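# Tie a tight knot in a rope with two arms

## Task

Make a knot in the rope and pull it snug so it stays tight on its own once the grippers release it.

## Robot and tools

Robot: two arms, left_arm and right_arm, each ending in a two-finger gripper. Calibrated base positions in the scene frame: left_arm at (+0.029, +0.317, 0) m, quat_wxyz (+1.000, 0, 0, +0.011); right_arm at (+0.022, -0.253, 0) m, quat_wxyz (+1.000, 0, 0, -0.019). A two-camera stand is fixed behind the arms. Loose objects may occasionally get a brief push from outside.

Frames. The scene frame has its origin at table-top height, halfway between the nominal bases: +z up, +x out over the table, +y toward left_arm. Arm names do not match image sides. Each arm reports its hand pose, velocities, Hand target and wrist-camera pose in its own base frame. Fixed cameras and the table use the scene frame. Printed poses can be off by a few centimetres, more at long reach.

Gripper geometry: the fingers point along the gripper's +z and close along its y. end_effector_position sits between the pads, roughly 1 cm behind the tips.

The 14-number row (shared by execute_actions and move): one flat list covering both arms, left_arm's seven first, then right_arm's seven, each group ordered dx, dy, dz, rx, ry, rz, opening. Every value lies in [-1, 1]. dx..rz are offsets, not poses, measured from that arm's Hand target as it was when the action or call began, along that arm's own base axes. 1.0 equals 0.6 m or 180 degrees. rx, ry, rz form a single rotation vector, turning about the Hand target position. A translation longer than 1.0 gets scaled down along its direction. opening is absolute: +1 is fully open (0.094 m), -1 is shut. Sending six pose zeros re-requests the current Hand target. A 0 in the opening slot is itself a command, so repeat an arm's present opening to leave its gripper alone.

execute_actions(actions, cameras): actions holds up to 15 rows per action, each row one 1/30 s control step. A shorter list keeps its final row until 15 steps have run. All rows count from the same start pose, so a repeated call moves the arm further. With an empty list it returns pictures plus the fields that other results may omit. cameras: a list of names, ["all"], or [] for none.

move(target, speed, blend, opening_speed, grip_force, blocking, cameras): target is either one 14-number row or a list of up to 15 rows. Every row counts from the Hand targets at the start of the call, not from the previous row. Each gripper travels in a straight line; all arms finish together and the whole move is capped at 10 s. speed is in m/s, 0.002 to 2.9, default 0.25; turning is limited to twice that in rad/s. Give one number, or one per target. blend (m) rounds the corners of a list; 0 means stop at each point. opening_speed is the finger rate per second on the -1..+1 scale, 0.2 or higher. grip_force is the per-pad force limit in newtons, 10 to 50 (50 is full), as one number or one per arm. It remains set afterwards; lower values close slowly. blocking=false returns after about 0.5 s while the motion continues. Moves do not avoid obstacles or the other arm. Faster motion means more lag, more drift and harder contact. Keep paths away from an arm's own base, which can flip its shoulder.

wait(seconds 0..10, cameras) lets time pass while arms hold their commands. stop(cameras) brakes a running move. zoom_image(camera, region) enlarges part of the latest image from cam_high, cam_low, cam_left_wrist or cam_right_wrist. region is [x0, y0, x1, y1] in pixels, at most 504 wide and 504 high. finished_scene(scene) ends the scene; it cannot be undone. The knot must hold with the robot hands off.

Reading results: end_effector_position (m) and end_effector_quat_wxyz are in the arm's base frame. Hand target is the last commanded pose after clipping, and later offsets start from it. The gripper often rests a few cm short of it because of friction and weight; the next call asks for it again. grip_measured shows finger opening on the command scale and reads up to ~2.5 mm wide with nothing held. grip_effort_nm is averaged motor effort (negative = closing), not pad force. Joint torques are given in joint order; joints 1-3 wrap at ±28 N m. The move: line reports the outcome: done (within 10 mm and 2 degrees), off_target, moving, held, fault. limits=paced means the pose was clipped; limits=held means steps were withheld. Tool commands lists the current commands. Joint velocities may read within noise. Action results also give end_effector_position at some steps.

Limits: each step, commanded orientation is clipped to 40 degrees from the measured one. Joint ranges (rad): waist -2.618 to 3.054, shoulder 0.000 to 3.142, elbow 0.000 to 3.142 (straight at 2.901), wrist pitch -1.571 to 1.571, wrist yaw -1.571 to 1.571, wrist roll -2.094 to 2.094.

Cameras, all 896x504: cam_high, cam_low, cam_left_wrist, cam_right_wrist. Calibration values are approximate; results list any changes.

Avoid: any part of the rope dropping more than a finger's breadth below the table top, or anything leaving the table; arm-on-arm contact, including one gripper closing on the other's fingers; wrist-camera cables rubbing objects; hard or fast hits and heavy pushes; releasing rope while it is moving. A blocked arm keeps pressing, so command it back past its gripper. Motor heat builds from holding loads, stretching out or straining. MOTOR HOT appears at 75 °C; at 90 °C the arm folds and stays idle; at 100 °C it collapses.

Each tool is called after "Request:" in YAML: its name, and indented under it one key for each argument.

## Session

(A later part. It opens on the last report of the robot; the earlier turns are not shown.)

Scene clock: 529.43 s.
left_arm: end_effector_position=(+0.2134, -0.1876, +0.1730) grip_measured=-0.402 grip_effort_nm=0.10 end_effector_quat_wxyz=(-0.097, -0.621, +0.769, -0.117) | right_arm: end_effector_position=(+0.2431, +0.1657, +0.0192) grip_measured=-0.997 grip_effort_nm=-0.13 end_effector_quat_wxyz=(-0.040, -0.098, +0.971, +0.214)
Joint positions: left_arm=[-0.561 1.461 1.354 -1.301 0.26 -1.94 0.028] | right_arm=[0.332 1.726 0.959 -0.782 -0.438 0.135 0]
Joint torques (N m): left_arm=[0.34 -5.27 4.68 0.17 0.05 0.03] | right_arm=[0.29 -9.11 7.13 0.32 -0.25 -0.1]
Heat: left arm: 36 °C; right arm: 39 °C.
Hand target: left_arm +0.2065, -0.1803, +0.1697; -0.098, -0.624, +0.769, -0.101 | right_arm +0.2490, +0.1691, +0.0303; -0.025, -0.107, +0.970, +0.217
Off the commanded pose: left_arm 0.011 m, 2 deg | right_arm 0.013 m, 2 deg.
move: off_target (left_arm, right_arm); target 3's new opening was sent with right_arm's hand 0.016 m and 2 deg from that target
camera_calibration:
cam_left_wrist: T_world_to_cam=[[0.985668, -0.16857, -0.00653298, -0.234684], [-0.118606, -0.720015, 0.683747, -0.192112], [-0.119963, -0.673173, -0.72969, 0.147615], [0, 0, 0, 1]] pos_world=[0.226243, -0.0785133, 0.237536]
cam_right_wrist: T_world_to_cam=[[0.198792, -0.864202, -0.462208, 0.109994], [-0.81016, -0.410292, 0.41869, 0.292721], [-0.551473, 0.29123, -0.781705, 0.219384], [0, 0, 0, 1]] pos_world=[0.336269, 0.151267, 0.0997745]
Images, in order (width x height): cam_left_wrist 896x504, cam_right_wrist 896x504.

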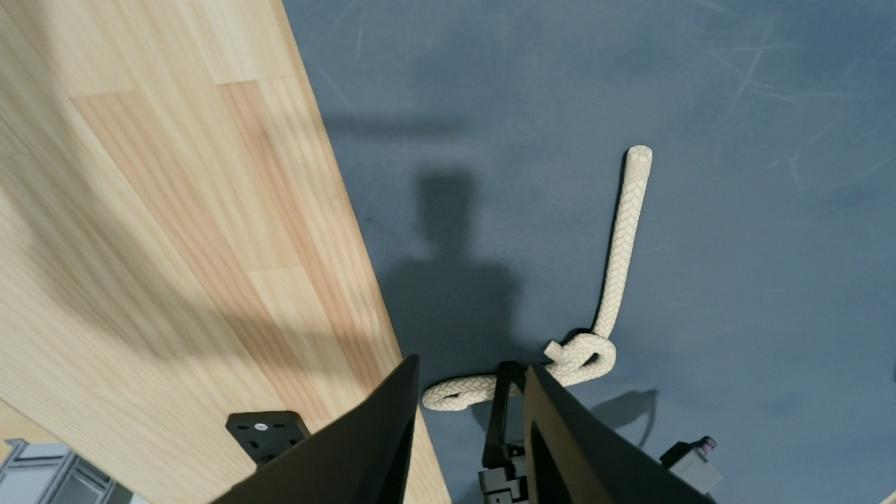

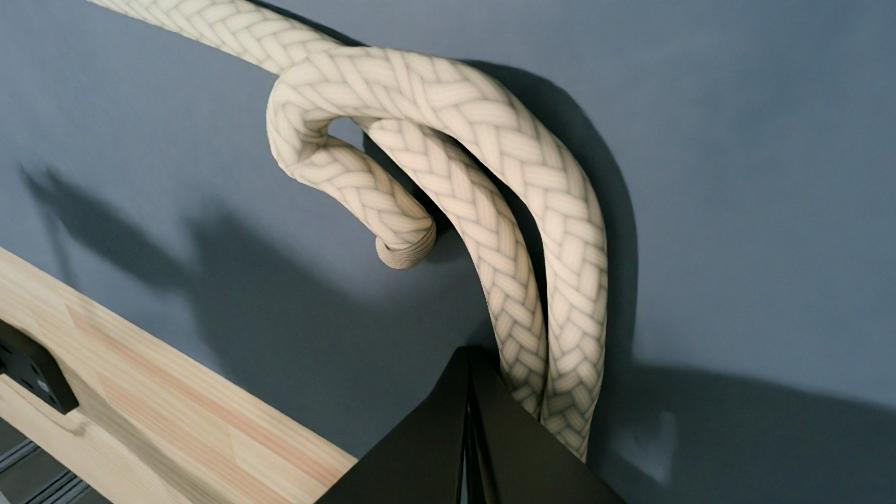

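Request:
move:
  target:
    - [0,0,0,0,0,0,-0.4,0.0,0.0,0.025,0,0,0,-1]
    - [0,0,0,0,0,0,-0.4,0.03,-0.0185,0.015,0,0,0,-1]
    - [0,0,0,0,0,0,-0.4,0.03,-0.0185,-0.047,0,0,0,-1]
    - [0,0,0,0,0,0,-0.4,0.03,-0.0185,-0.047,0,0,0,-0.2]
  speed: 0.08
  opening_speed: 1
  cameras: ["cam_left_wrist","cam_right_wrist"]

Scene clock: 561.20 s.
left_arm: end_effector_position=(+0.2134, -0.1876, +0.1730) grip_measured=-0.402 grip_effort_nm=0.10 end_effector_quat_wxyz=(-0.097, -0.621, +0.769, -0.117) | right_arm: end_effector_position=(+0.2594, +0.1724, +0.0257) grip_measured=-0.202 grip_effort_nm=0.14 end_effector_quat_wxyz=(-0.037, -0.101, +0.958, +0.267)
Joint positions: left_arm=[-0.561 1.461 1.354 -1.301 0.26 -1.94 0.028] | right_arm=[0.278 1.778 1.011 -0.783 -0.545 0.074 0.037]
Joint torques (N m): left_arm=[0.4 -5.33 4.7 0.18 0.08 0.08] | right_arm=[-0.1 -4.6 3.38 0.98 0.76 -0.14]
Heat: left arm: 35 °C; right arm: 38 °C.
Hand target: left_arm +0.2065, -0.1803, +0.1697; -0.098, -0.624, +0.769, -0.101 | right_arm +0.2669, +0.1580, +0.0021; -0.025, -0.107, +0.970, +0.217
Off the commanded pose: left_arm 0.011 m, 2 deg | right_arm 0.029 m, 6 deg.
move: off_target (left_arm, right_arm); target 4's new opening was sent with right_arm's hand 0.016 m and 2 deg from that target
camera_calibration:
cam_left_wrist: T_world_to_cam=[[0.985668, -0.16857, -0.00653298, -0.234684], [-0.118606, -0.720015, 0.683747, -0.192112], [-0.119963, -0.673173, -0.72969, 0.147615], [0, 0, 0, 1]] pos_world=[0.226243, -0.0785133, 0.237536]
cam_right_wrist: T_world_to_cam=[[0.198696, -0.807936, -0.554761, 0.108272], [-0.806346, -0.456509, 0.37604, 0.313982], [-0.55707, 0.372612, -0.742182, 0.21792], [0, 0, 0, 1]] pos_world=[0.353061, 0.149613, 0.103731]
Images, in order (width x height): cam_left_wrist 896x504, cam_right_wrist 896x504.

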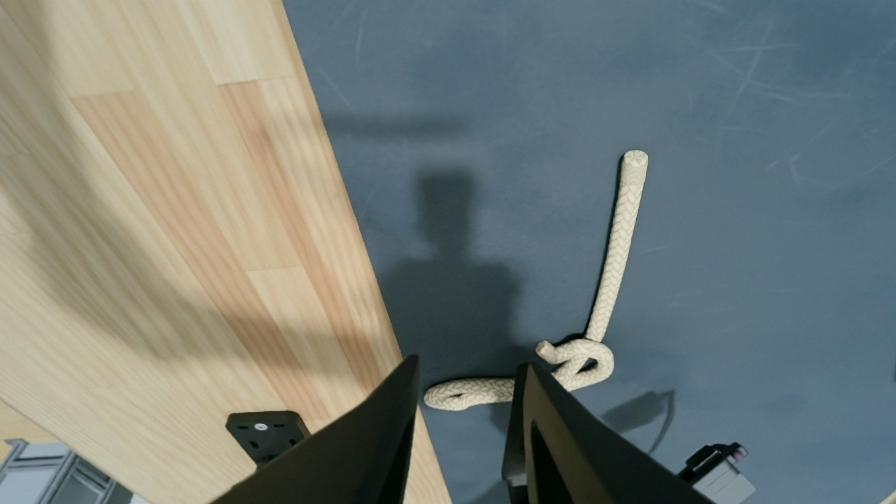

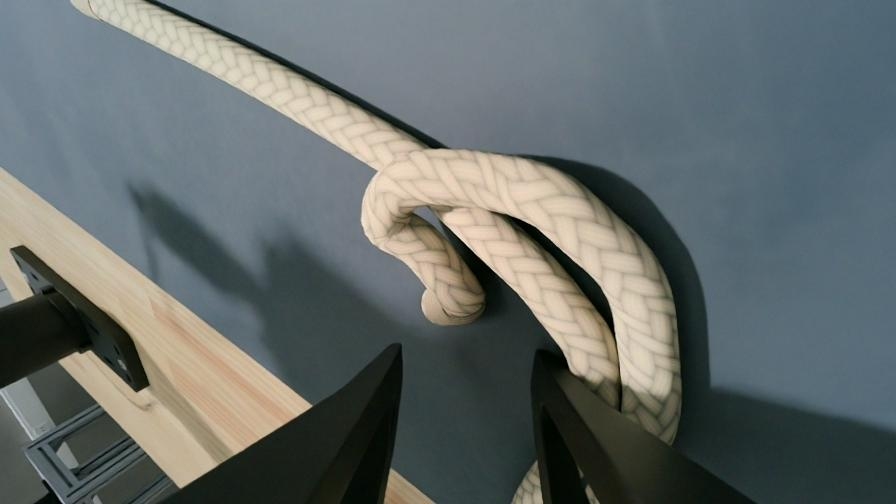

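Request:
move:
  target:
    - [0,0,0,0,0,0,-0.4,0,0.02,0.07,0,0,0,-0.4]
    - [0,0,0,0,0,0,-0.4,0,0.0,0.09,-0.14,0,0,-0.4]
  cameras: ["cam_right_wrist"]

Scene clock: 573.20 s.
left_arm: end_effector_position=(+0.2134, -0.1876, +0.1730) grip_measured=-0.402 grip_effort_nm=0.10 end_effector_quat_wxyz=(-0.097, -0.621, +0.769, -0.117) | right_arm: end_effector_position=(+0.2633, +0.1568, +0.0543) grip_measured=-0.399 grip_effort_nm=-0.03 end_effector_quat_wxyz=(-0.048, -0.102, +0.994, +0.005)
Joint positions: left_arm=[-0.561 1.461 1.354 -1.301 0.26 -1.94 0.028] | right_arm=[0.506 1.822 1.298 -1.132 -0.047 0.3 0.028]
Joint torques (N m): left_arm=[0.29 -5.31 4.75 0.18 0.05 0.07] | right_arm=[0.23 -7.19 7.65 0.17 0.03 0.08]
Heat: left arm: 35 °C; right arm: 37 °C.
Hand target: left_arm +0.2065, -0.1803, +0.1697; -0.098, -0.624, +0.769, -0.101 | right_arm +0.2670, +0.1580, +0.0560; -0.047, -0.099, +0.994, +0.000
Off the commanded pose: left_arm 0.011 m, 2 deg | right_arm 0.004 m, 1 deg.
move: off_target (left_arm)
camera_calibration:
cam_right_wrist: T_world_to_cam=[[0.22755, -0.971581, -0.0651974, 0.102214], [-0.815933, -0.226783, 0.531811, 0.257244], [-0.531483, -0.0678167, -0.84435, 0.315019], [0, 0, 0, 1]] pos_world=[0.354063, 0.179011, 0.135845]
Images, in order (width x height): cam_right_wrist 896x504.

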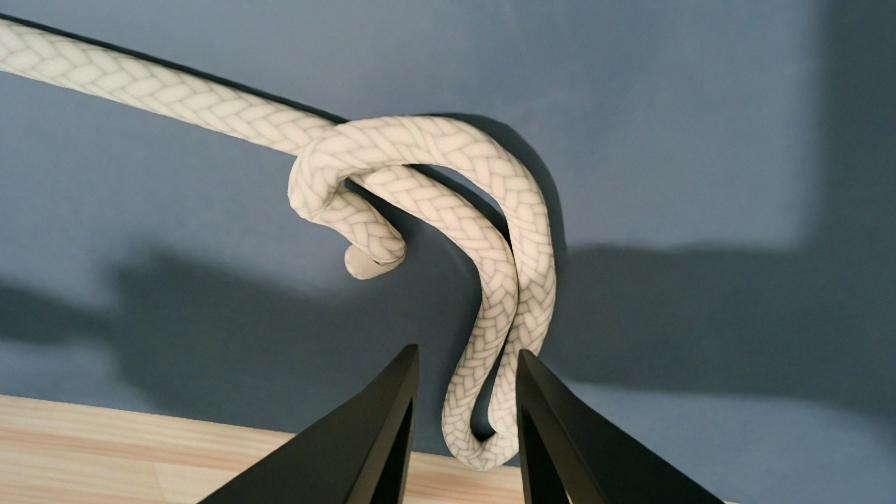

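Request:
move:
  target:
    - [0,0,0,0,0,0,-0.4,-0.084,-0.02,-0.02,0,0,-0.1,-0.62]
    - [0,0,0,0,0,0,-0.4,-0.084,-0.02,-0.087,0,0,-0.1,-0.62]
    - [0,0,0,0,0,0,-0.4,-0.084,-0.02,-0.087,0,0,-0.1,-1]
    - [0,0,0,0,0,0,-0.4,-0.084,-0.02,-0.06,0,0,-0.1,-1]
  speed: 0.12
  cameras: ["cam_left_wrist","cam_right_wrist"]

Scene clock: 596.67 s.
left_arm: end_effector_position=(+0.2134, -0.1876, +0.1730) grip_measured=-0.402 grip_effort_nm=0.09 end_effector_quat_wxyz=(-0.097, -0.621, +0.769, -0.117) | right_arm: end_effector_position=(+0.2131, +0.1566, +0.0181) grip_measured=-0.818 grip_effort_nm=-1.02 end_effector_quat_wxyz=(-0.056, +0.051, +0.997, +0.033)
Joint positions: left_arm=[-0.561 1.461 1.354 -1.301 0.26 -1.94 0.028] | right_arm=[0.549 1.694 0.986 -0.919 -0.119 0.648 0.009]
Joint torques (N m): left_arm=[0.29 -5.41 4.68 0.19 0.07 0.02] | right_arm=[-0.46 -6.91 5.83 0.07 0.47 0.1]
Heat: left arm: 35 °C; right arm: 37 °C.
Hand target: left_arm +0.2065, -0.1803, +0.1697; -0.098, -0.624, +0.769, -0.101 | right_arm +0.2165, +0.1459, +0.0200; -0.047, +0.058, +0.997, +0.008
Off the commanded pose: left_arm 0.011 m, 2 deg | right_arm 0.011 m, 3 deg.
move: off_target (left_arm, right_arm); target 3's new opening was sent with right_arm's hand 0.016 m and 3 deg from that target
camera_calibration:
cam_left_wrist: T_world_to_cam=[[0.985668, -0.16857, -0.00653298, -0.234684], [-0.118606, -0.720015, 0.683747, -0.192112], [-0.119963, -0.673173, -0.72969, 0.147615], [0, 0, 0, 1]] pos_world=[0.226243, -0.0785133, 0.237536]
cam_right_wrist: T_world_to_cam=[[-0.0789975, -0.99115, -0.106687, 0.180292], [-0.837328, 0.00789718, 0.546644, 0.203068], [-0.540963, 0.132515, -0.830541, 0.228138], [0, 0, 0, 1]] pos_world=[0.307691, 0.146861, 0.0977064]
Images, in order (width x height): cam_left_wrist 896x504, cam_right_wrist 896x504.

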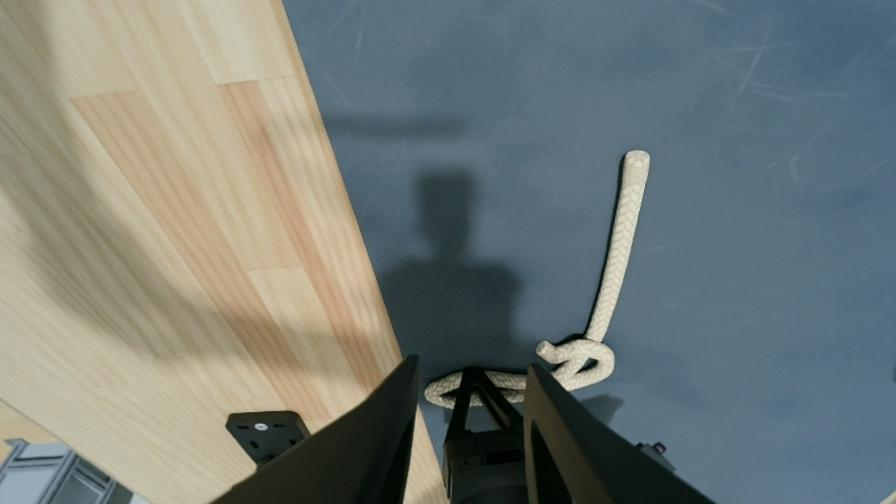

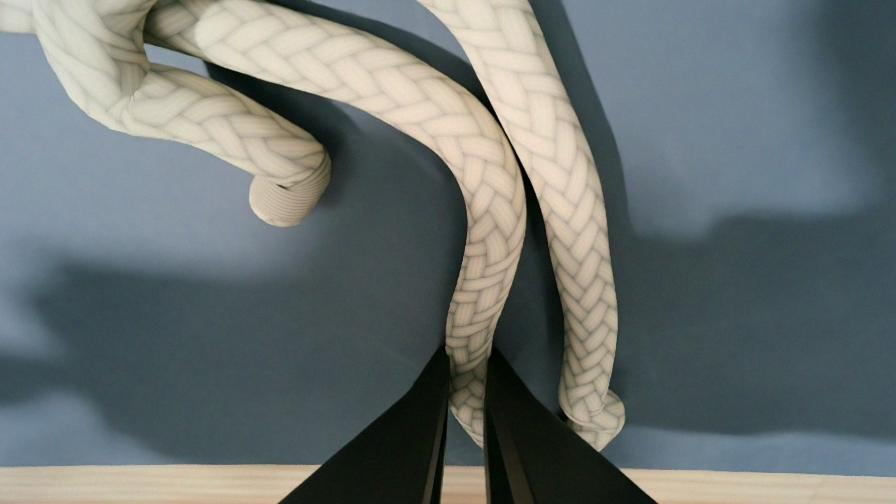

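Request:
move:
  target:
    - [0,0,0.05,0,0,0,-0.4,0.0,0.03,0.08,0,0,0,-1]
    - [0,0,0.05,0,0,0,-0.4,-0.02,0.165,0.06,0,0,0,-1]
    - [0,0,0.05,0,0,0,-0.4,-0.02,0.165,-0.008,0,0,0,-1]
    - [0,0,0.05,0,0,0,-0.4,-0.02,0.165,-0.008,0,0,0,-0.6]
    - [0,0,0.05,0,0,0,-0.4,-0.02,0.12,0.16,0,0,0,-0.2]
  speed: 0.15
  blend: [0.01,0.01,0,0,0]
  cameras: ["cam_left_wrist","cam_right_wrist"]

Scene clock: 616.83 s.
left_arm: end_effector_position=(+0.2068, -0.1835, +0.1988) grip_measured=-0.402 grip_effort_nm=0.09 end_effector_quat_wxyz=(-0.099, -0.622, +0.769, -0.111) | right_arm: end_effector_position=(+0.2015, +0.2188, +0.1061) grip_measured=-0.201 grip_effort_nm=0.08 end_effector_quat_wxyz=(-0.057, +0.057, +0.997, +0.003)
Joint positions: left_arm=[-0.561 1.461 1.46 -1.419 0.26 -1.94 0.028] | right_arm=[0.77 1.74 1.406 -1.311 -0.088 0.881 0.038]
Joint torques (N m): left_arm=[0.29 -3.63 6.91 0.15 0.02 0.05] | right_arm=[-0.38 -9.44 7.58 0.09 0.02 -0.03]
Heat: left arm: 35 °C; right arm: 37 °C.
Hand target: left_arm +0.2065, -0.1803, +0.1997; -0.098, -0.624, +0.769, -0.101 | right_arm +0.2046, +0.2179, +0.1162; -0.047, +0.058, +0.997, +0.008
Off the commanded pose: left_arm 0.003 m, 1 deg | right_arm 0.010 m, 1 deg.
move: done
camera_calibration:
cam_left_wrist: T_world_to_cam=[[0.985487, -0.168858, -0.0173726, -0.225127], [-0.112109, -0.724281, 0.68033, -0.209004], [-0.127462, -0.668509, -0.7327, 0.171368], [0, 0, 0, 1]] pos_world=[0.220271, -0.0748307, 0.263842]
cam_right_wrist: T_world_to_cam=[[-0.0880176, -0.99509, -0.0452613, 0.24656], [-0.834159, 0.0487954, 0.549362, 0.134892], [-0.544456, 0.0861086, -0.834358, 0.298048], [0, 0, 0, 1]] pos_world=[0.296497, 0.213102, 0.185733]
Images, in order (width x height): cam_left_wrist 896x504, cam_right_wrist 896x504.

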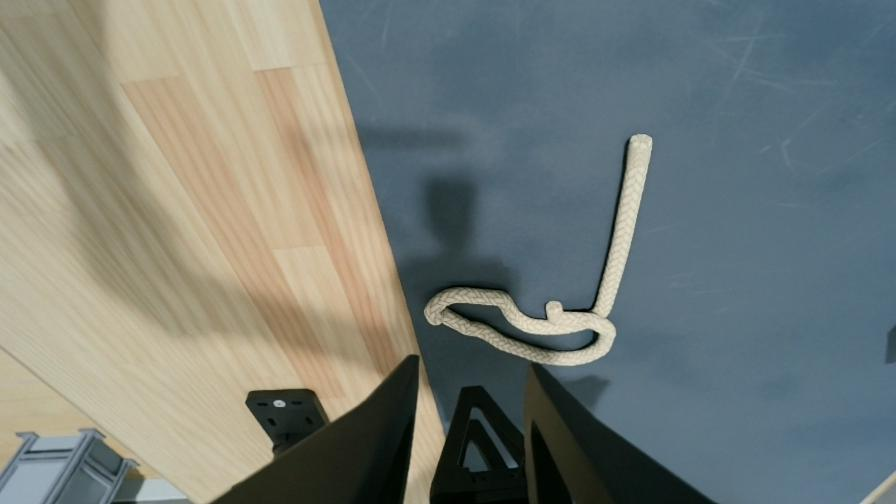

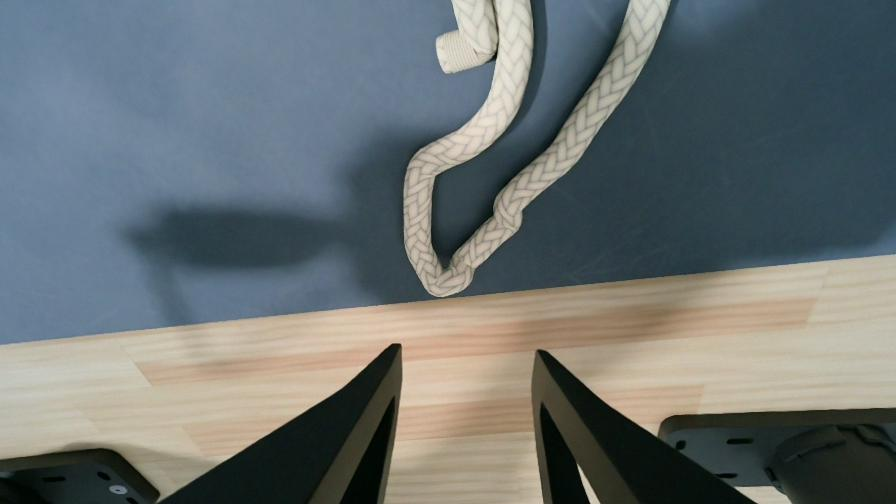

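Request:
move:
  target:
    - [0,0,0,0,0,0,-0.4,0.069,-0.02,-0.08,0,0,-0.11,-0.4]
    - [0,0,0,0,0,0,-0.4,0.069,-0.02,-0.189,0,0,-0.11,-0.4]
    - [0,0,0,0,0,0,-0.4,0.069,-0.02,-0.189,0,0,-0.11,-1]
  cameras: ["cam_right_wrist"]

Request:
move:
  target:
    - [0,0,0,0,0,0,-0.4,0.0,0.02,0.09,0,0,0,-1]
    - [0,0,0,0,0,0,-0.4,0.033,0.125,0.08,0,0,0,-1]
    - [0,0,0,0,0,0,-0.4,0.033,0.125,0.01,0,0,0,-1]
    - [0,0,0,0,0,0,-0.4,0.033,0.125,0.01,0,0,0,-0.5]
    - [0,0,0,0,0,0,-0.4,-0.02,0.0,0.18,0,0,0,-0.2]
  speed: 0.15
  cameras: ["cam_left_wrist","cam_right_wrist"]

Scene clock: 641.50 s.
left_arm: end_effector_position=(+0.2068, -0.1835, +0.1988) grip_measured=-0.402 grip_effort_nm=0.10 end_effector_quat_wxyz=(-0.099, -0.622, +0.769, -0.111) | right_arm: end_effector_position=(+0.2494, +0.2100, +0.0183) grip_measured=-0.818 grip_effort_nm=-1.01 end_effector_quat_wxyz=(-0.039, +0.225, +0.973, +0.030)
Joint positions: left_arm=[-0.561 1.461 1.46 -1.419 0.26 -1.94 0.028] | right_arm=[0.642 1.866 1.204 -0.914 -0.099 1.096 0.009]
Joint torques (N m): left_arm=[0.13 -3.81 6.97 0.12 0.04 0.03] | right_arm=[0.14 -5.85 3.08 0.68 0.05 0.07]
Heat: left arm: 35 °C; right arm: 40 °C.
Hand target: left_arm +0.2065, -0.1803, +0.1997; -0.098, -0.624, +0.769, -0.101 | right_arm +0.2459, +0.2060, +0.0027; -0.045, +0.228, +0.972, +0.016
Off the commanded pose: left_arm 0.003 m, 1 deg | right_arm 0.016 m, 2 deg.
move: off_target (right_arm); target 3's new opening was sent with right_arm's hand 0.017 m and 2 deg from that target
camera_calibration:
cam_right_wrist: T_world_to_cam=[[-0.413821, -0.906254, -0.0863509, 0.30129], [-0.791385, 0.311235, 0.526158, 0.158179], [-0.449958, 0.286072, -0.845991, 0.186263], [0, 0, 0, 1]] pos_world=[0.333672, 0.17053, 0.100367]
Images, in order (width x height): cam_right_wrist 896x504.

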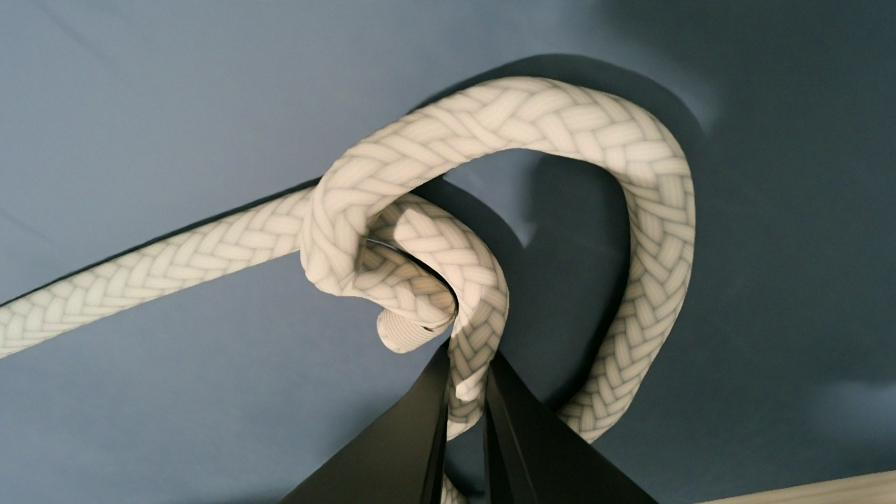

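Scene clock: 646.77 s.
left_arm: end_effector_position=(+0.2068, -0.1835, +0.1988) grip_measured=-0.402 grip_effort_nm=0.10 end_effector_quat_wxyz=(-0.099, -0.622, +0.769, -0.111) | right_arm: end_effector_position=(+0.2366, +0.2124, +0.1064) grip_measured=-0.201 grip_effort_nm=0.08 end_effector_quat_wxyz=(-0.048, +0.227, +0.973, +0.022)
Joint positions: left_arm=[-0.561 1.461 1.46 -1.419 0.26 -1.94 0.028] | right_arm=[0.671 1.771 1.446 -1.272 -0.102 1.128 0.038]
Joint torques (N m): left_arm=[0.32 -3.81 6.94 0.14 0.06 0.07] | right_arm=[-0.25 -9.87 5.35 0.16 0.07 -0.04]
Heat: left arm: 35 °C; right arm: 39 °C.
Hand target: left_arm +0.2065, -0.1803, +0.1997; -0.098, -0.624, +0.769, -0.101 | right_arm +0.2339, +0.2060, +0.1108; -0.045, +0.228, +0.972, +0.016
Off the commanded pose: left_arm 0.003 m, 1 deg | right_arm 0.008 m, 1 deg.
move: done; target 4's new opening was sent with right_arm's hand 0.013 m and 1 deg from that target
camera_calibration:
cam_left_wrist: T_world_to_cam=[[0.985487, -0.168858, -0.0173726, -0.225127], [-0.112109, -0.724281, 0.68033, -0.209004], [-0.127462, -0.668509, -0.7327, 0.171368], [0, 0, 0, 1]] pos_world=[0.220271, -0.0748307, 0.263842]
cam_right_wrist: T_world_to_cam=[[-0.418478, -0.90581, -0.0662119, 0.304651], [-0.7793, 0.320676, 0.538385, 0.094691], [-0.466442, 0.276901, -0.840094, 0.259565], [0, 0, 0, 1]] pos_world=[0.322354, 0.173717, 0.18725]
Images, in order (width x height): cam_left_wrist 896x504, cam_right_wrist 896x504.

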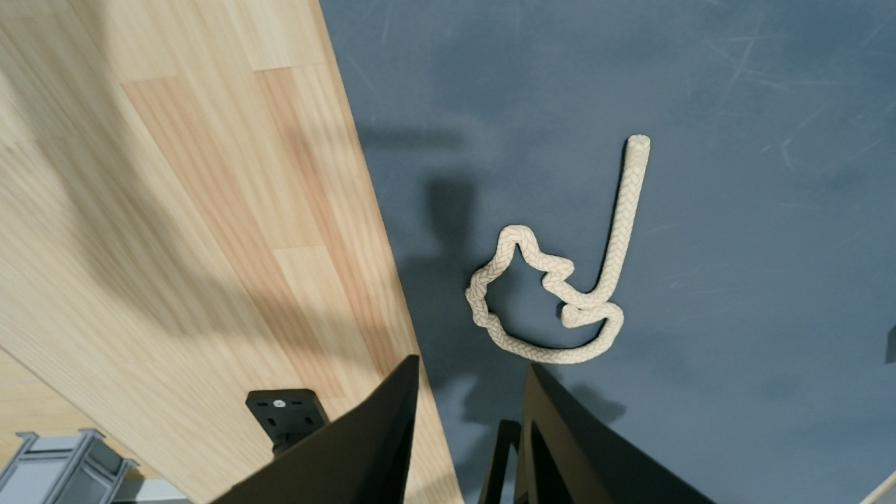

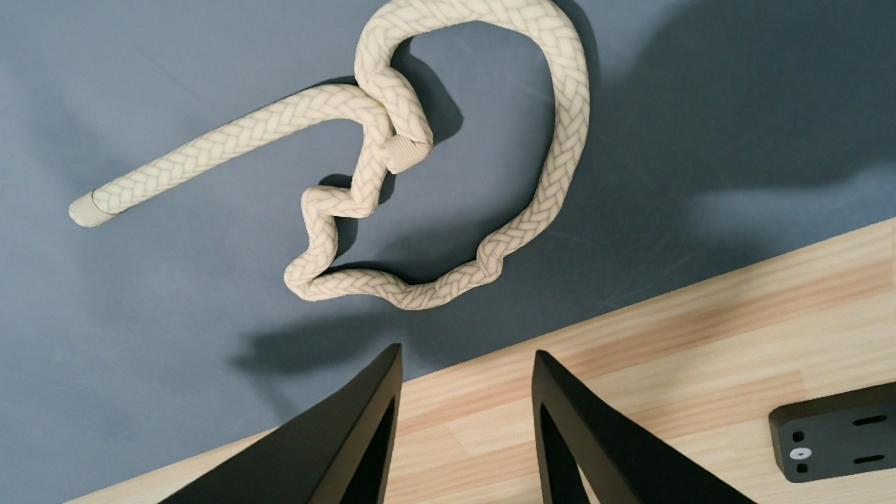

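Request:
zoom_image:
  camera: "cam_right_wrist"
  region: [280, 20, 480, 220]

Scaled by 2.520 from the camera's 896x504 image, which has a finer 1280x720 frame.

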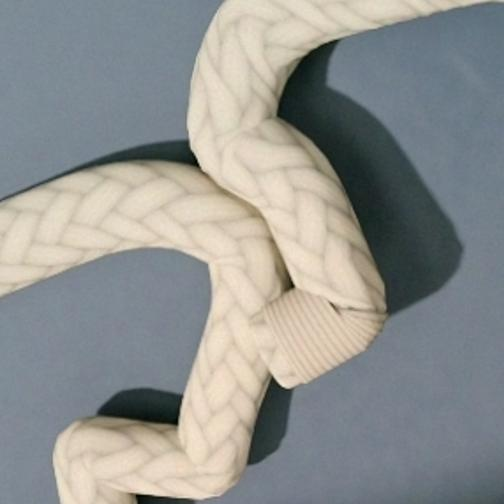

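Request:
move:
  target:
    - [-0.05,0.2,0.05,0,0,0,-0.4,0.134,0.027,-0.06,0,0,0,-0.4]
    - [-0.05,0.2,0.05,0,0,0,-0.4,0.134,0.027,-0.178,0,0,0,-0.4]
    - [-0.05,0.2,0.05,0,0,0,-0.4,0.134,0.027,-0.178,0,0,0,-1]
    - [-0.05,0.2,0.05,0,0,0,-0.4,0.134,0.04,-0.05,0,0,-0.05,-1]
    - [-0.05,0.2,0.05,0,0,0,-0.4,0.11,0.115,-0.05,0,0,-0.22,-1]
    - [-0.05,0.2,0.05,0,0,0,-0.4,0.11,0.115,-0.172,0,0,-0.22,-1]
  blend: [0,0,0,0.01,0.01,0]
  cameras: ["cam_left_wrist","cam_right_wrist"]

Scene clock: 720.50 s.
left_arm: end_effector_position=(+0.1818, -0.0636, +0.2343) grip_measured=-0.402 grip_effort_nm=0.09 end_effector_quat_wxyz=(-0.010, -0.631, +0.754, -0.183) | right_arm: end_effector_position=(+0.2935, +0.2725, +0.0210) grip_measured=-0.997 grip_effort_nm=-0.12 end_effector_quat_wxyz=(-0.048, +0.541, +0.840, +0.025)
Joint positions: left_arm=[-0.088 1.107 1.344 -1.555 0.271 -1.516 0.028] | right_arm=[0.698 2.105 1.562 -1.007 -0.107 1.843 0]
Joint torques (N m): left_arm=[0.29 -1.21 4.45 0.43 0.05 0.08] | right_arm=[0.13 -8.91 4.07 0.99 0.13 0.12]
Heat: left arm: 35 °C; right arm: 38 °C.
Hand target: left_arm +0.1765, -0.0603, +0.2297; -0.098, -0.624, +0.769, -0.101 | right_arm +0.3000, +0.2749, +0.0075; -0.037, +0.544, +0.838, +0.030
Off the commanded pose: left_arm 0.008 m, 14 deg | right_arm 0.015 m, 1 deg.
joint sent to its limit (left arm) — joint 4 (wrist pitch), lower limit. The joint targets are off in orientation, not in position.
move: off_target (left_arm, right_arm); target 3's new opening was sent with right_arm's hand 0.026 m and 1 deg from that target
camera_calibration:
cam_left_wrist: T_world_to_cam=[[0.974117, -0.102702, 0.201368, -0.224602], [-0.210735, -0.734879, 0.644627, -0.123486], [0.0817759, -0.670377, -0.737501, 0.237308], [0, 0, 0, 1]] pos_world=[0.17336, 0.0452715, 0.299845]
cam_right_wrist: T_world_to_cam=[[-0.898317, -0.437828, -0.0365102, 0.390016], [-0.385306, 0.745166, 0.544304, -0.065612], [-0.211105, 0.503025, -0.838093, 0.0610519], [0, 0, 0, 1]] pos_world=[0.337966, 0.188941, 0.10112]
Images, in order (width x height): cam_left_wrist 896x504, cam_right_wrist 896x504.

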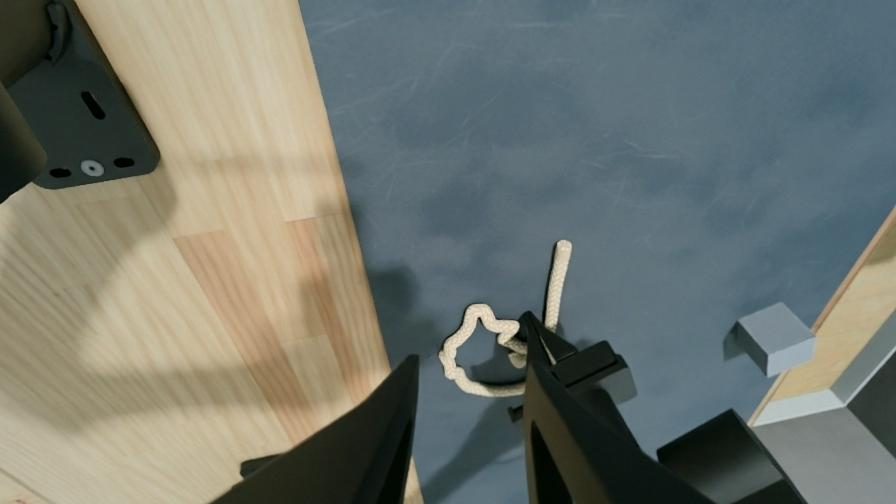

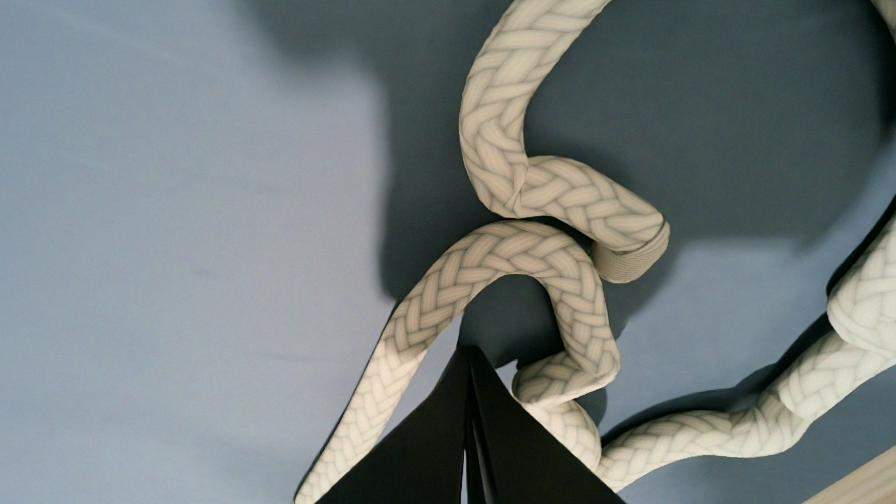

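Request:
move:
  target:
    - [0,0,0,0,0,0,-0.4,0.0,0.0,0.1,0,0,0,-1]
    - [0,0,0,0,0,0,-0.4,0.042,-0.0965,0.08,0,0,0.17,-0.35]
    - [0,0,0,0,0,0,-0.4,0.042,-0.0965,-0.008,0,0,0.17,-0.35]
    - [0,0,0,0,0,0,-0.4,0.042,-0.0965,-0.008,0,0,0.17,-1]
    - [0,0,0,0,0,0,-0.4,0.042,-0.09,0.05,0,0,0.17,-1]
  blend: [0.01,0,0,0,0]
  cameras: ["cam_left_wrist","cam_right_wrist"]

Scene clock: 757.90 s.
left_arm: end_effector_position=(+0.1818, -0.0636, +0.2343) grip_measured=-0.402 grip_effort_nm=0.09 end_effector_quat_wxyz=(-0.010, -0.631, +0.754, -0.183) | right_arm: end_effector_position=(+0.3243, +0.2203, +0.0336) grip_measured=-0.808 grip_effort_nm=-1.02 end_effector_quat_wxyz=(-0.044, +0.300, +0.953, +0.022)
Joint positions: left_arm=[-0.088 1.107 1.344 -1.555 0.271 -1.516 0.028] | right_arm=[0.55 2.102 1.609 -1.103 -0.095 1.159 0.009]
Joint torques (N m): left_arm=[0.38 -1.22 4.31 0.42 0.05 0.08] | right_arm=[0.23 -10.88 7.5 0.14 -0.02 0.09]
Heat: left arm: 35 °C; right arm: 41 °C.
Hand target: left_arm +0.1765, -0.0603, +0.2297; -0.098, -0.624, +0.769, -0.101 | right_arm +0.3251, +0.2209, +0.0375; -0.043, +0.304, +0.952, +0.019
Off the commanded pose: left_arm 0.008 m, 14 deg | right_arm 0.004 m, 1 deg.
joint sent to its limit (left arm) — joint 4 (wrist pitch), lower limit. The joint targets are off in orientation, not in position.
move: off_target (left_arm); target 4's new opening was sent with right_arm's hand 0.022 m and 2 deg from that target
camera_calibration:
cam_left_wrist: T_world_to_cam=[[0.974117, -0.102702, 0.201368, -0.224602], [-0.210735, -0.734879, 0.644627, -0.123486], [0.0817759, -0.670377, -0.737501, 0.237308], [0, 0, 0, 1]] pos_world=[0.17336, 0.0452715, 0.299845]
cam_right_wrist: T_world_to_cam=[[-0.549901, -0.832992, -0.0611039, 0.370161], [-0.72335, 0.438389, 0.53346, 0.155868], [-0.41758, 0.33755, -0.843615, 0.208], [0, 0, 0, 1]] pos_world=[0.403155, 0.1698, 0.114941]
Images, in order (width x height): cam_left_wrist 896x504, cam_right_wrist 896x504.

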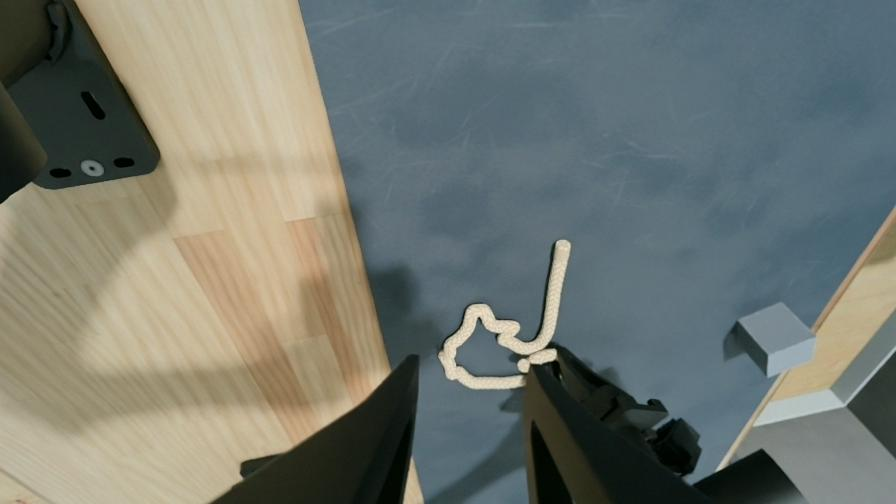

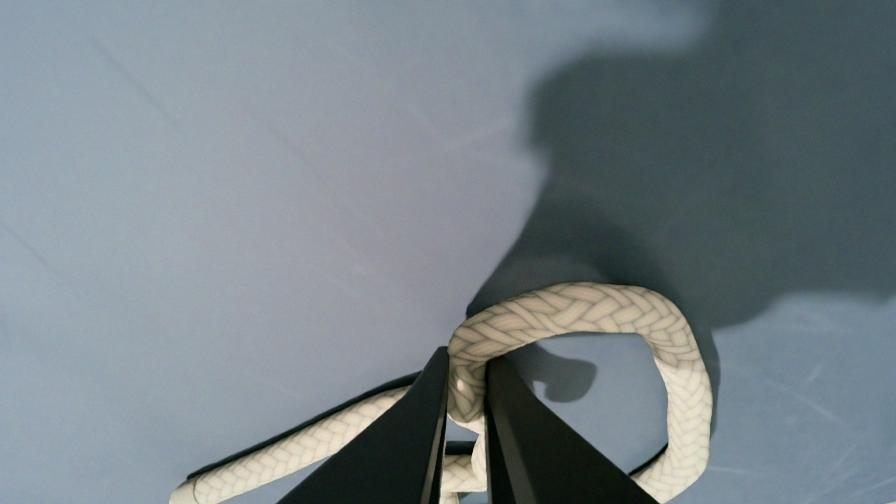

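Request:
move:
  target:
    - [0,0,0,0,0,0,-0.4,0.0,0.0,0.08,0,0,0,-1]
    - [0,0,0,0,0,0,-0.4,-0.06,0.141,0.07,0,0,0,-1]
    - [0,0,0,0,0,0,-0.4,-0.06,0.141,-0.04,0,0,0,-1]
    - [0,0,0,0,0,0,-0.4,-0.06,0.141,-0.04,0,0,0,-0.4]
    - [0,0,0,0,0,0,-0.4,-0.15,-0.02,0.12,0,0,0,-0.4]
  blend: [0.01,0.01,0,0,0]
  speed: 0.18
  cameras: ["cam_left_wrist","cam_right_wrist"]

Scene clock: 782.27 s.
left_arm: end_effector_position=(+0.1818, -0.0636, +0.2343) grip_measured=-0.402 grip_effort_nm=0.10 end_effector_quat_wxyz=(-0.010, -0.631, +0.754, -0.183) | right_arm: end_effector_position=(+0.2388, +0.2171, +0.1071) grip_measured=-0.401 grip_effort_nm=0.05 end_effector_quat_wxyz=(-0.046, +0.302, +0.952, +0.030)
Joint positions: left_arm=[-0.088 1.107 1.344 -1.555 0.271 -1.516 0.028] | right_arm=[0.674 1.767 1.443 -1.249 -0.109 1.289 0.028]
Joint torques (N m): left_arm=[0.29 -1.17 4.29 0.44 0.03 0.1] | right_arm=[-0.36 -9.72 4.89 0.19 0.08 -0.01]
Heat: left arm: 35 °C; right arm: 40 °C.
Hand target: left_arm +0.1765, -0.0603, +0.2297; -0.098, -0.624, +0.769, -0.101 | right_arm +0.2350, +0.2090, +0.1095; -0.043, +0.304, +0.952, +0.019
Off the commanded pose: left_arm 0.008 m, 14 deg | right_arm 0.009 m, 1 deg.
joint sent to its limit (left arm) — joint 4 (wrist pitch), lower limit. The joint targets are off in orientation, not in position.
move: off_target (left_arm); target 4's new opening was sent with right_arm's hand 0.013 m and 2 deg from that target
camera_calibration:
cam_left_wrist: T_world_to_cam=[[0.974117, -0.102702, 0.201368, -0.224602], [-0.210735, -0.734879, 0.644627, -0.123486], [0.0817759, -0.670377, -0.737501, 0.237308], [0, 0, 0, 1]] pos_world=[0.17336, 0.0452715, 0.299845]
cam_right_wrist: T_world_to_cam=[[-0.554809, -0.828663, -0.0741912, 0.326576], [-0.720994, 0.434386, 0.539886, 0.055908], [-0.415156, 0.353025, -0.838462, 0.230918], [0, 0, 0, 1]] pos_world=[0.317364, 0.164816, 0.187661]
Images, in order (width x height): cam_left_wrist 896x504, cam_right_wrist 896x504.

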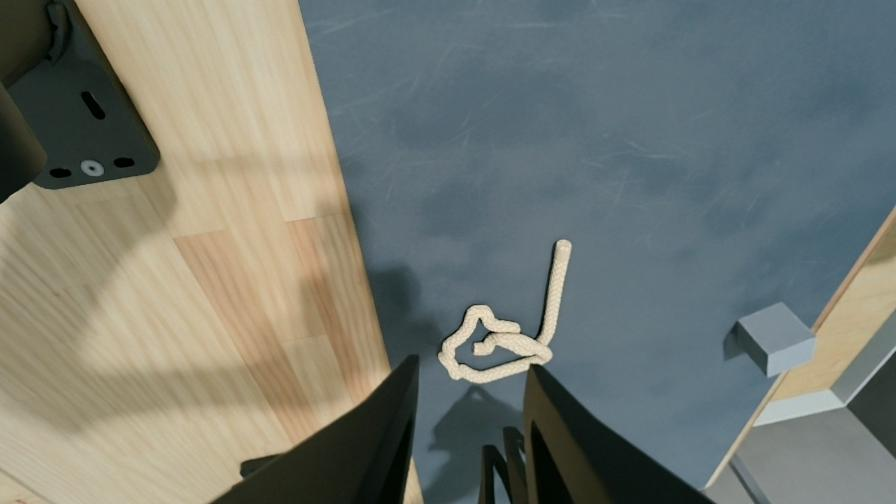

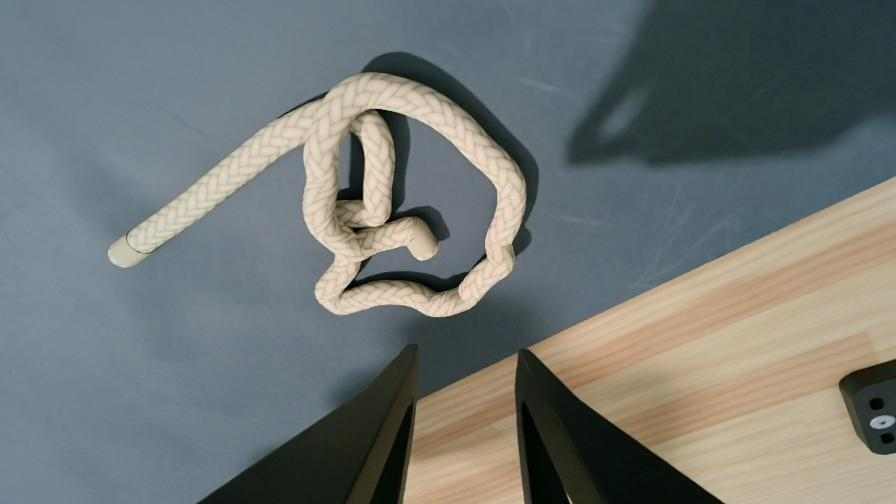

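Request:
move:
  target:
    - [0,0,0,0,0,0,-0.4,0.009,0.062,-0.05,0,0,0.5,-0.55]
    - [0,0,0,0,0,0,-0.4,0.009,0.062,-0.174,0,0,0.5,-0.55]
    - [0,0,0,0,0,0,-0.4,0.009,0.062,-0.174,0,0,0.5,-1]
    - [0,0,0,0,0,0,-0.4,0.009,0.062,-0.08,0,0,0.5,-1]
  cameras: ["cam_right_wrist"]

Scene clock: 811.43 s.
left_arm: end_effector_position=(+0.1818, -0.0636, +0.2343) grip_measured=-0.402 grip_effort_nm=0.10 end_effector_quat_wxyz=(-0.010, -0.631, +0.754, -0.183) | right_arm: end_effector_position=(+0.2394, +0.2407, +0.0491) grip_measured=-0.997 grip_effort_nm=-0.13 end_effector_quat_wxyz=(-0.058, -0.454, +0.889, -0.026)
Joint positions: left_arm=[-0.088 1.107 1.344 -1.555 0.271 -1.516 0.028] | right_arm=[0.792 1.987 1.497 -1.206 0.013 -0.151 0]
Joint torques (N m): left_arm=[0.28 -1.17 4.46 0.46 0.02 0.1] | right_arm=[0.35 -12.19 7.23 0.03 -0.1 -0.07]
Heat: left arm: 35 °C; right arm: 40 °C.
Hand target: left_arm +0.1765, -0.0603, +0.2297; -0.098, -0.624, +0.769, -0.101 | right_arm +0.2406, +0.2461, +0.0615; -0.044, -0.458, +0.888, -0.017
Off the commanded pose: left_arm 0.008 m, 14 deg | right_arm 0.014 m, 2 deg.
joint sent to its limit (left arm) — joint 4 (wrist pitch), lower limit. The joint targets are off in orientation, not in position.
move: off_target (left_arm, right_arm); target 3's new opening was sent with right_arm's hand 0.020 m and 3 deg from that target
camera_calibration:
cam_right_wrist: T_world_to_cam=[[0.823383, -0.565023, -0.0528216, -0.0523368], [-0.444766, -0.700332, 0.558317, 0.283368], [-0.352455, -0.436216, -0.827944, 0.348602], [0, 0, 0, 1]] pos_world=[0.291992, 0.320946, 0.127649]
Images, in order (width x height): cam_right_wrist 896x504.

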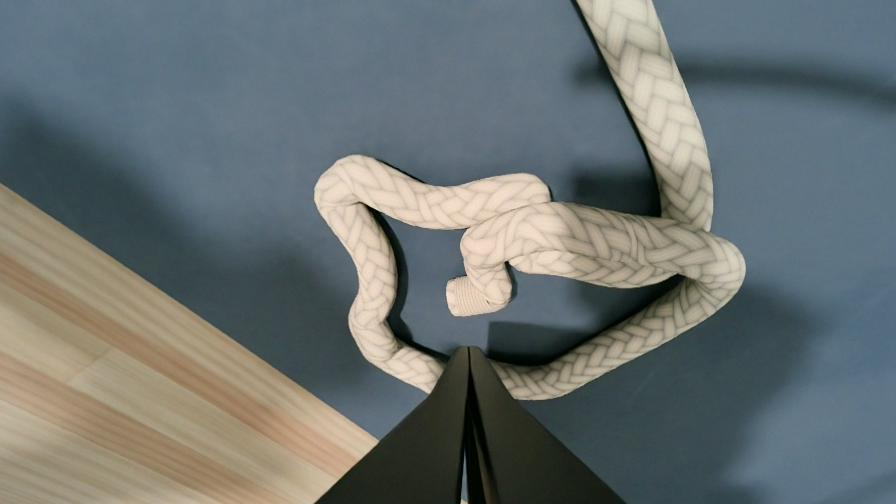

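Request:
move:
  target:
    - [0,0,0,0,0,0,-0.4,0.005,-0.009,0,0,0,0,-0.4]
    - [0,0,0,0,0,0,-0.4,0.005,-0.009,-0.094,0,0,0,-0.4]
    - [0,0,0,0,0,0,-0.4,0.005,-0.009,-0.094,0,0,0,-1]
    - [0,0,0,0,0,0,-0.4,0.005,-0.009,0.02,0,0,0,-1]
  cameras: ["cam_right_wrist"]

Scene clock: 828.50 s.
left_arm: end_effector_position=(+0.1818, -0.0636, +0.2343) grip_measured=-0.402 grip_effort_nm=0.10 end_effector_quat_wxyz=(-0.010, -0.631, +0.754, -0.183) | right_arm: end_effector_position=(+0.2417, +0.2375, +0.0627) grip_measured=-0.997 grip_effort_nm=-0.13 end_effector_quat_wxyz=(-0.055, -0.457, +0.887, -0.026)
Joint positions: left_arm=[-0.088 1.107 1.344 -1.555 0.271 -1.516 0.028] | right_arm=[0.782 1.968 1.525 -1.249 0.016 -0.168 0]
Joint torques (N m): left_arm=[0.31 -1.11 4.45 0.42 0.02 0.06] | right_arm=[-0.23 -11.64 7.17 0.06 -0.1 -0.06]
Heat: left arm: 35 °C; right arm: 43 °C.
Hand target: left_arm +0.1765, -0.0603, +0.2297; -0.098, -0.624, +0.769, -0.101 | right_arm +0.2435, +0.2407, +0.0734; -0.044, -0.458, +0.888, -0.017
Off the commanded pose: left_arm 0.008 m, 14 deg | right_arm 0.011 m, 2 deg.
joint sent to its limit (left arm) — joint 4 (wrist pitch), lower limit. The joint targets are off in orientation, not in position.
move: off_target (left_arm, right_arm); target 3's new opening was sent with right_arm's hand 0.018 m and 2 deg from that target
camera_calibration:
cam_right_wrist: T_world_to_cam=[[0.827621, -0.559019, -0.0504055, -0.0578859], [-0.442394, -0.704946, 0.554381, 0.275418], [-0.345443, -0.436518, -0.830735, 0.357933], [0, 0, 0, 1]] pos_world=[0.293396, 0.31804, 0.141743]
Images, in order (width x height): cam_right_wrist 896x504.

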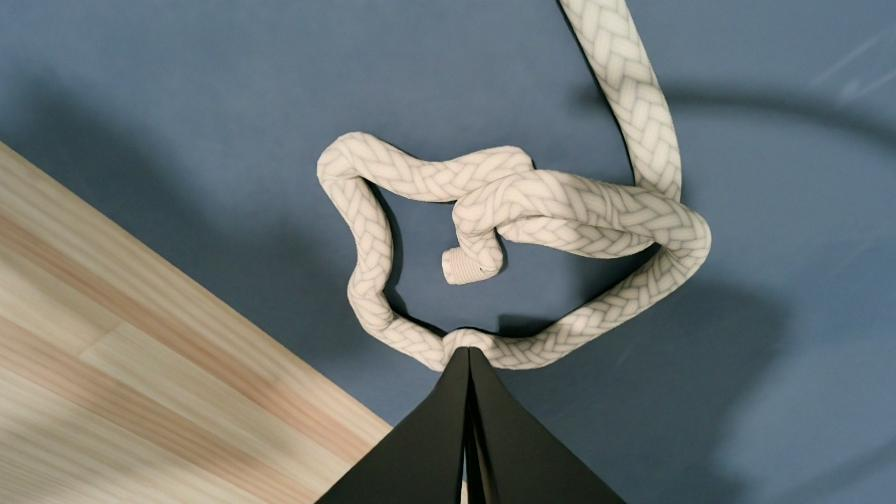

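Request:
move:
  target: [0,0,0,0,0,0,-0.4,0,0,-0.08,0,0,0,-0.4]
  cameras: ["cam_right_wrist"]

Scene clock: 840.07 s.
left_arm: end_effector_position=(+0.1818, -0.0636, +0.2343) grip_measured=-0.402 grip_effort_nm=0.10 end_effector_quat_wxyz=(-0.010, -0.631, +0.754, -0.183) | right_arm: end_effector_position=(+0.2425, +0.2383, +0.0310) grip_measured=-0.401 grip_effort_nm=0.08 end_effector_quat_wxyz=(-0.045, -0.457, +0.888, -0.023)
Joint positions: left_arm=[-0.088 1.107 1.344 -1.555 0.271 -1.516 0.028] | right_arm=[0.782 1.984 1.42 -1.106 0.016 -0.168 0.028]
Joint torques (N m): left_arm=[0.25 -1.07 4.22 0.42 0.02 0.06] | right_arm=[-0.23 -8.85 4.74 0.42 -0.11 -0.06]
Heat: left arm: 35 °C; right arm: 42 °C.
Hand target: left_arm +0.1765, -0.0603, +0.2297; -0.098, -0.624, +0.769, -0.101 | right_arm +0.2436, +0.2408, +0.0255; -0.044, -0.458, +0.888, -0.017
Off the commanded pose: left_arm 0.008 m, 14 deg | right_arm 0.006 m, 1 deg.
joint sent to its limit (left arm) — joint 4 (wrist pitch), lower limit. The joint targets are off in orientation, not in position.
move: off_target (left_arm)
camera_calibration:
cam_right_wrist: T_world_to_cam=[[0.828515, -0.558008, -0.0467983, -0.0601896], [-0.450082, -0.713324, 0.537211, 0.298297], [-0.33315, -0.424024, -0.842149, 0.326536], [0, 0, 0, 1]] pos_world=[0.292911, 0.317655, 0.111927]
Images, in order (width x height): cam_right_wrist 896x504.

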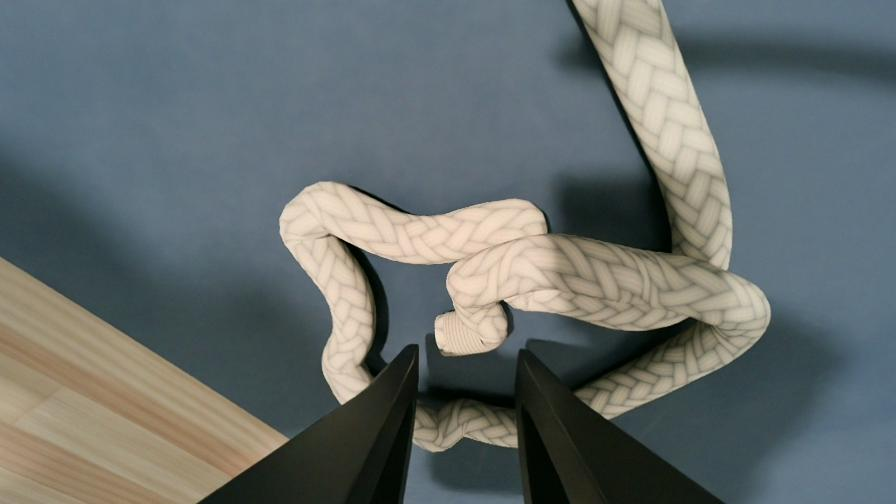

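Request:
move:
  target: [0,0,0,0,0,0,-0.4,-0.006,-0.011,-0.02,0,0,0,-0.4]
  cameras: ["cam_right_wrist"]

Scene clock: 849.13 s.
left_arm: end_effector_position=(+0.1818, -0.0636, +0.2343) grip_measured=-0.402 grip_effort_nm=0.09 end_effector_quat_wxyz=(-0.010, -0.631, +0.754, -0.183) | right_arm: end_effector_position=(+0.2373, +0.2318, +0.0191) grip_measured=-0.401 grip_effort_nm=0.08 end_effector_quat_wxyz=(-0.052, -0.458, +0.887, -0.025)
Joint positions: left_arm=[-0.088 1.107 1.344 -1.555 0.271 -1.516 0.028] | right_arm=[0.779 1.984 1.368 -1.069 0.016 -0.173 0.028]
Joint torques (N m): left_arm=[0.32 -1.2 4.46 0.44 0 0.11] | right_arm=[-0.53 -9.48 3.56 0.59 -0.08 -0.05]
Heat: left arm: 35 °C; right arm: 41 °C.
Hand target: left_arm +0.1765, -0.0603, +0.2297; -0.098, -0.624, +0.769, -0.101 | right_arm +0.2400, +0.2342, +0.0135; -0.044, -0.458, +0.888, -0.017
Off the commanded pose: left_arm 0.008 m, 14 deg | right_arm 0.007 m, 1 deg.
joint sent to its limit (left arm) — joint 4 (wrist pitch), lower limit. The joint targets are off in orientation, not in position.
move: off_target (left_arm)
camera_calibration:
cam_right_wrist: T_world_to_cam=[[0.829019, -0.556959, -0.0502457, -0.0604206], [-0.442811, -0.708666, 0.549282, 0.294704], [-0.341535, -0.433116, -0.834125, 0.31596], [0, 0, 0, 1]] pos_world=[0.288499, 0.312042, 0.0986392]
Images, in order (width x height): cam_right_wrist 896x504.

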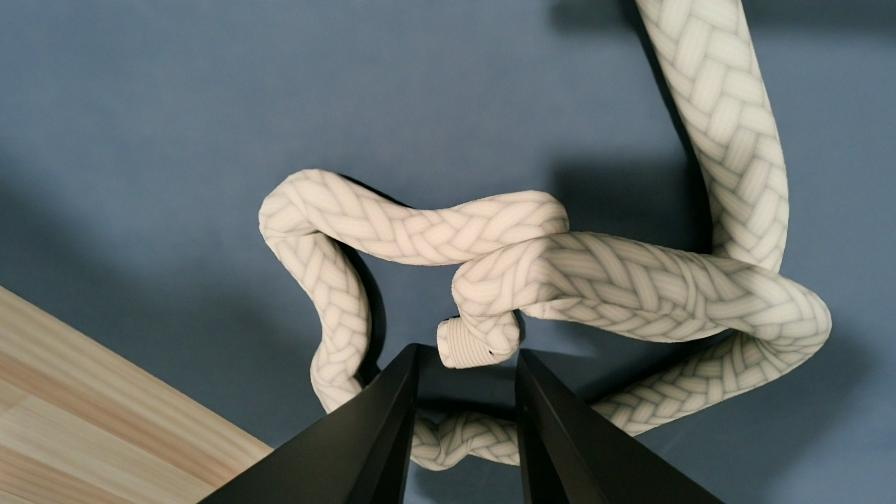

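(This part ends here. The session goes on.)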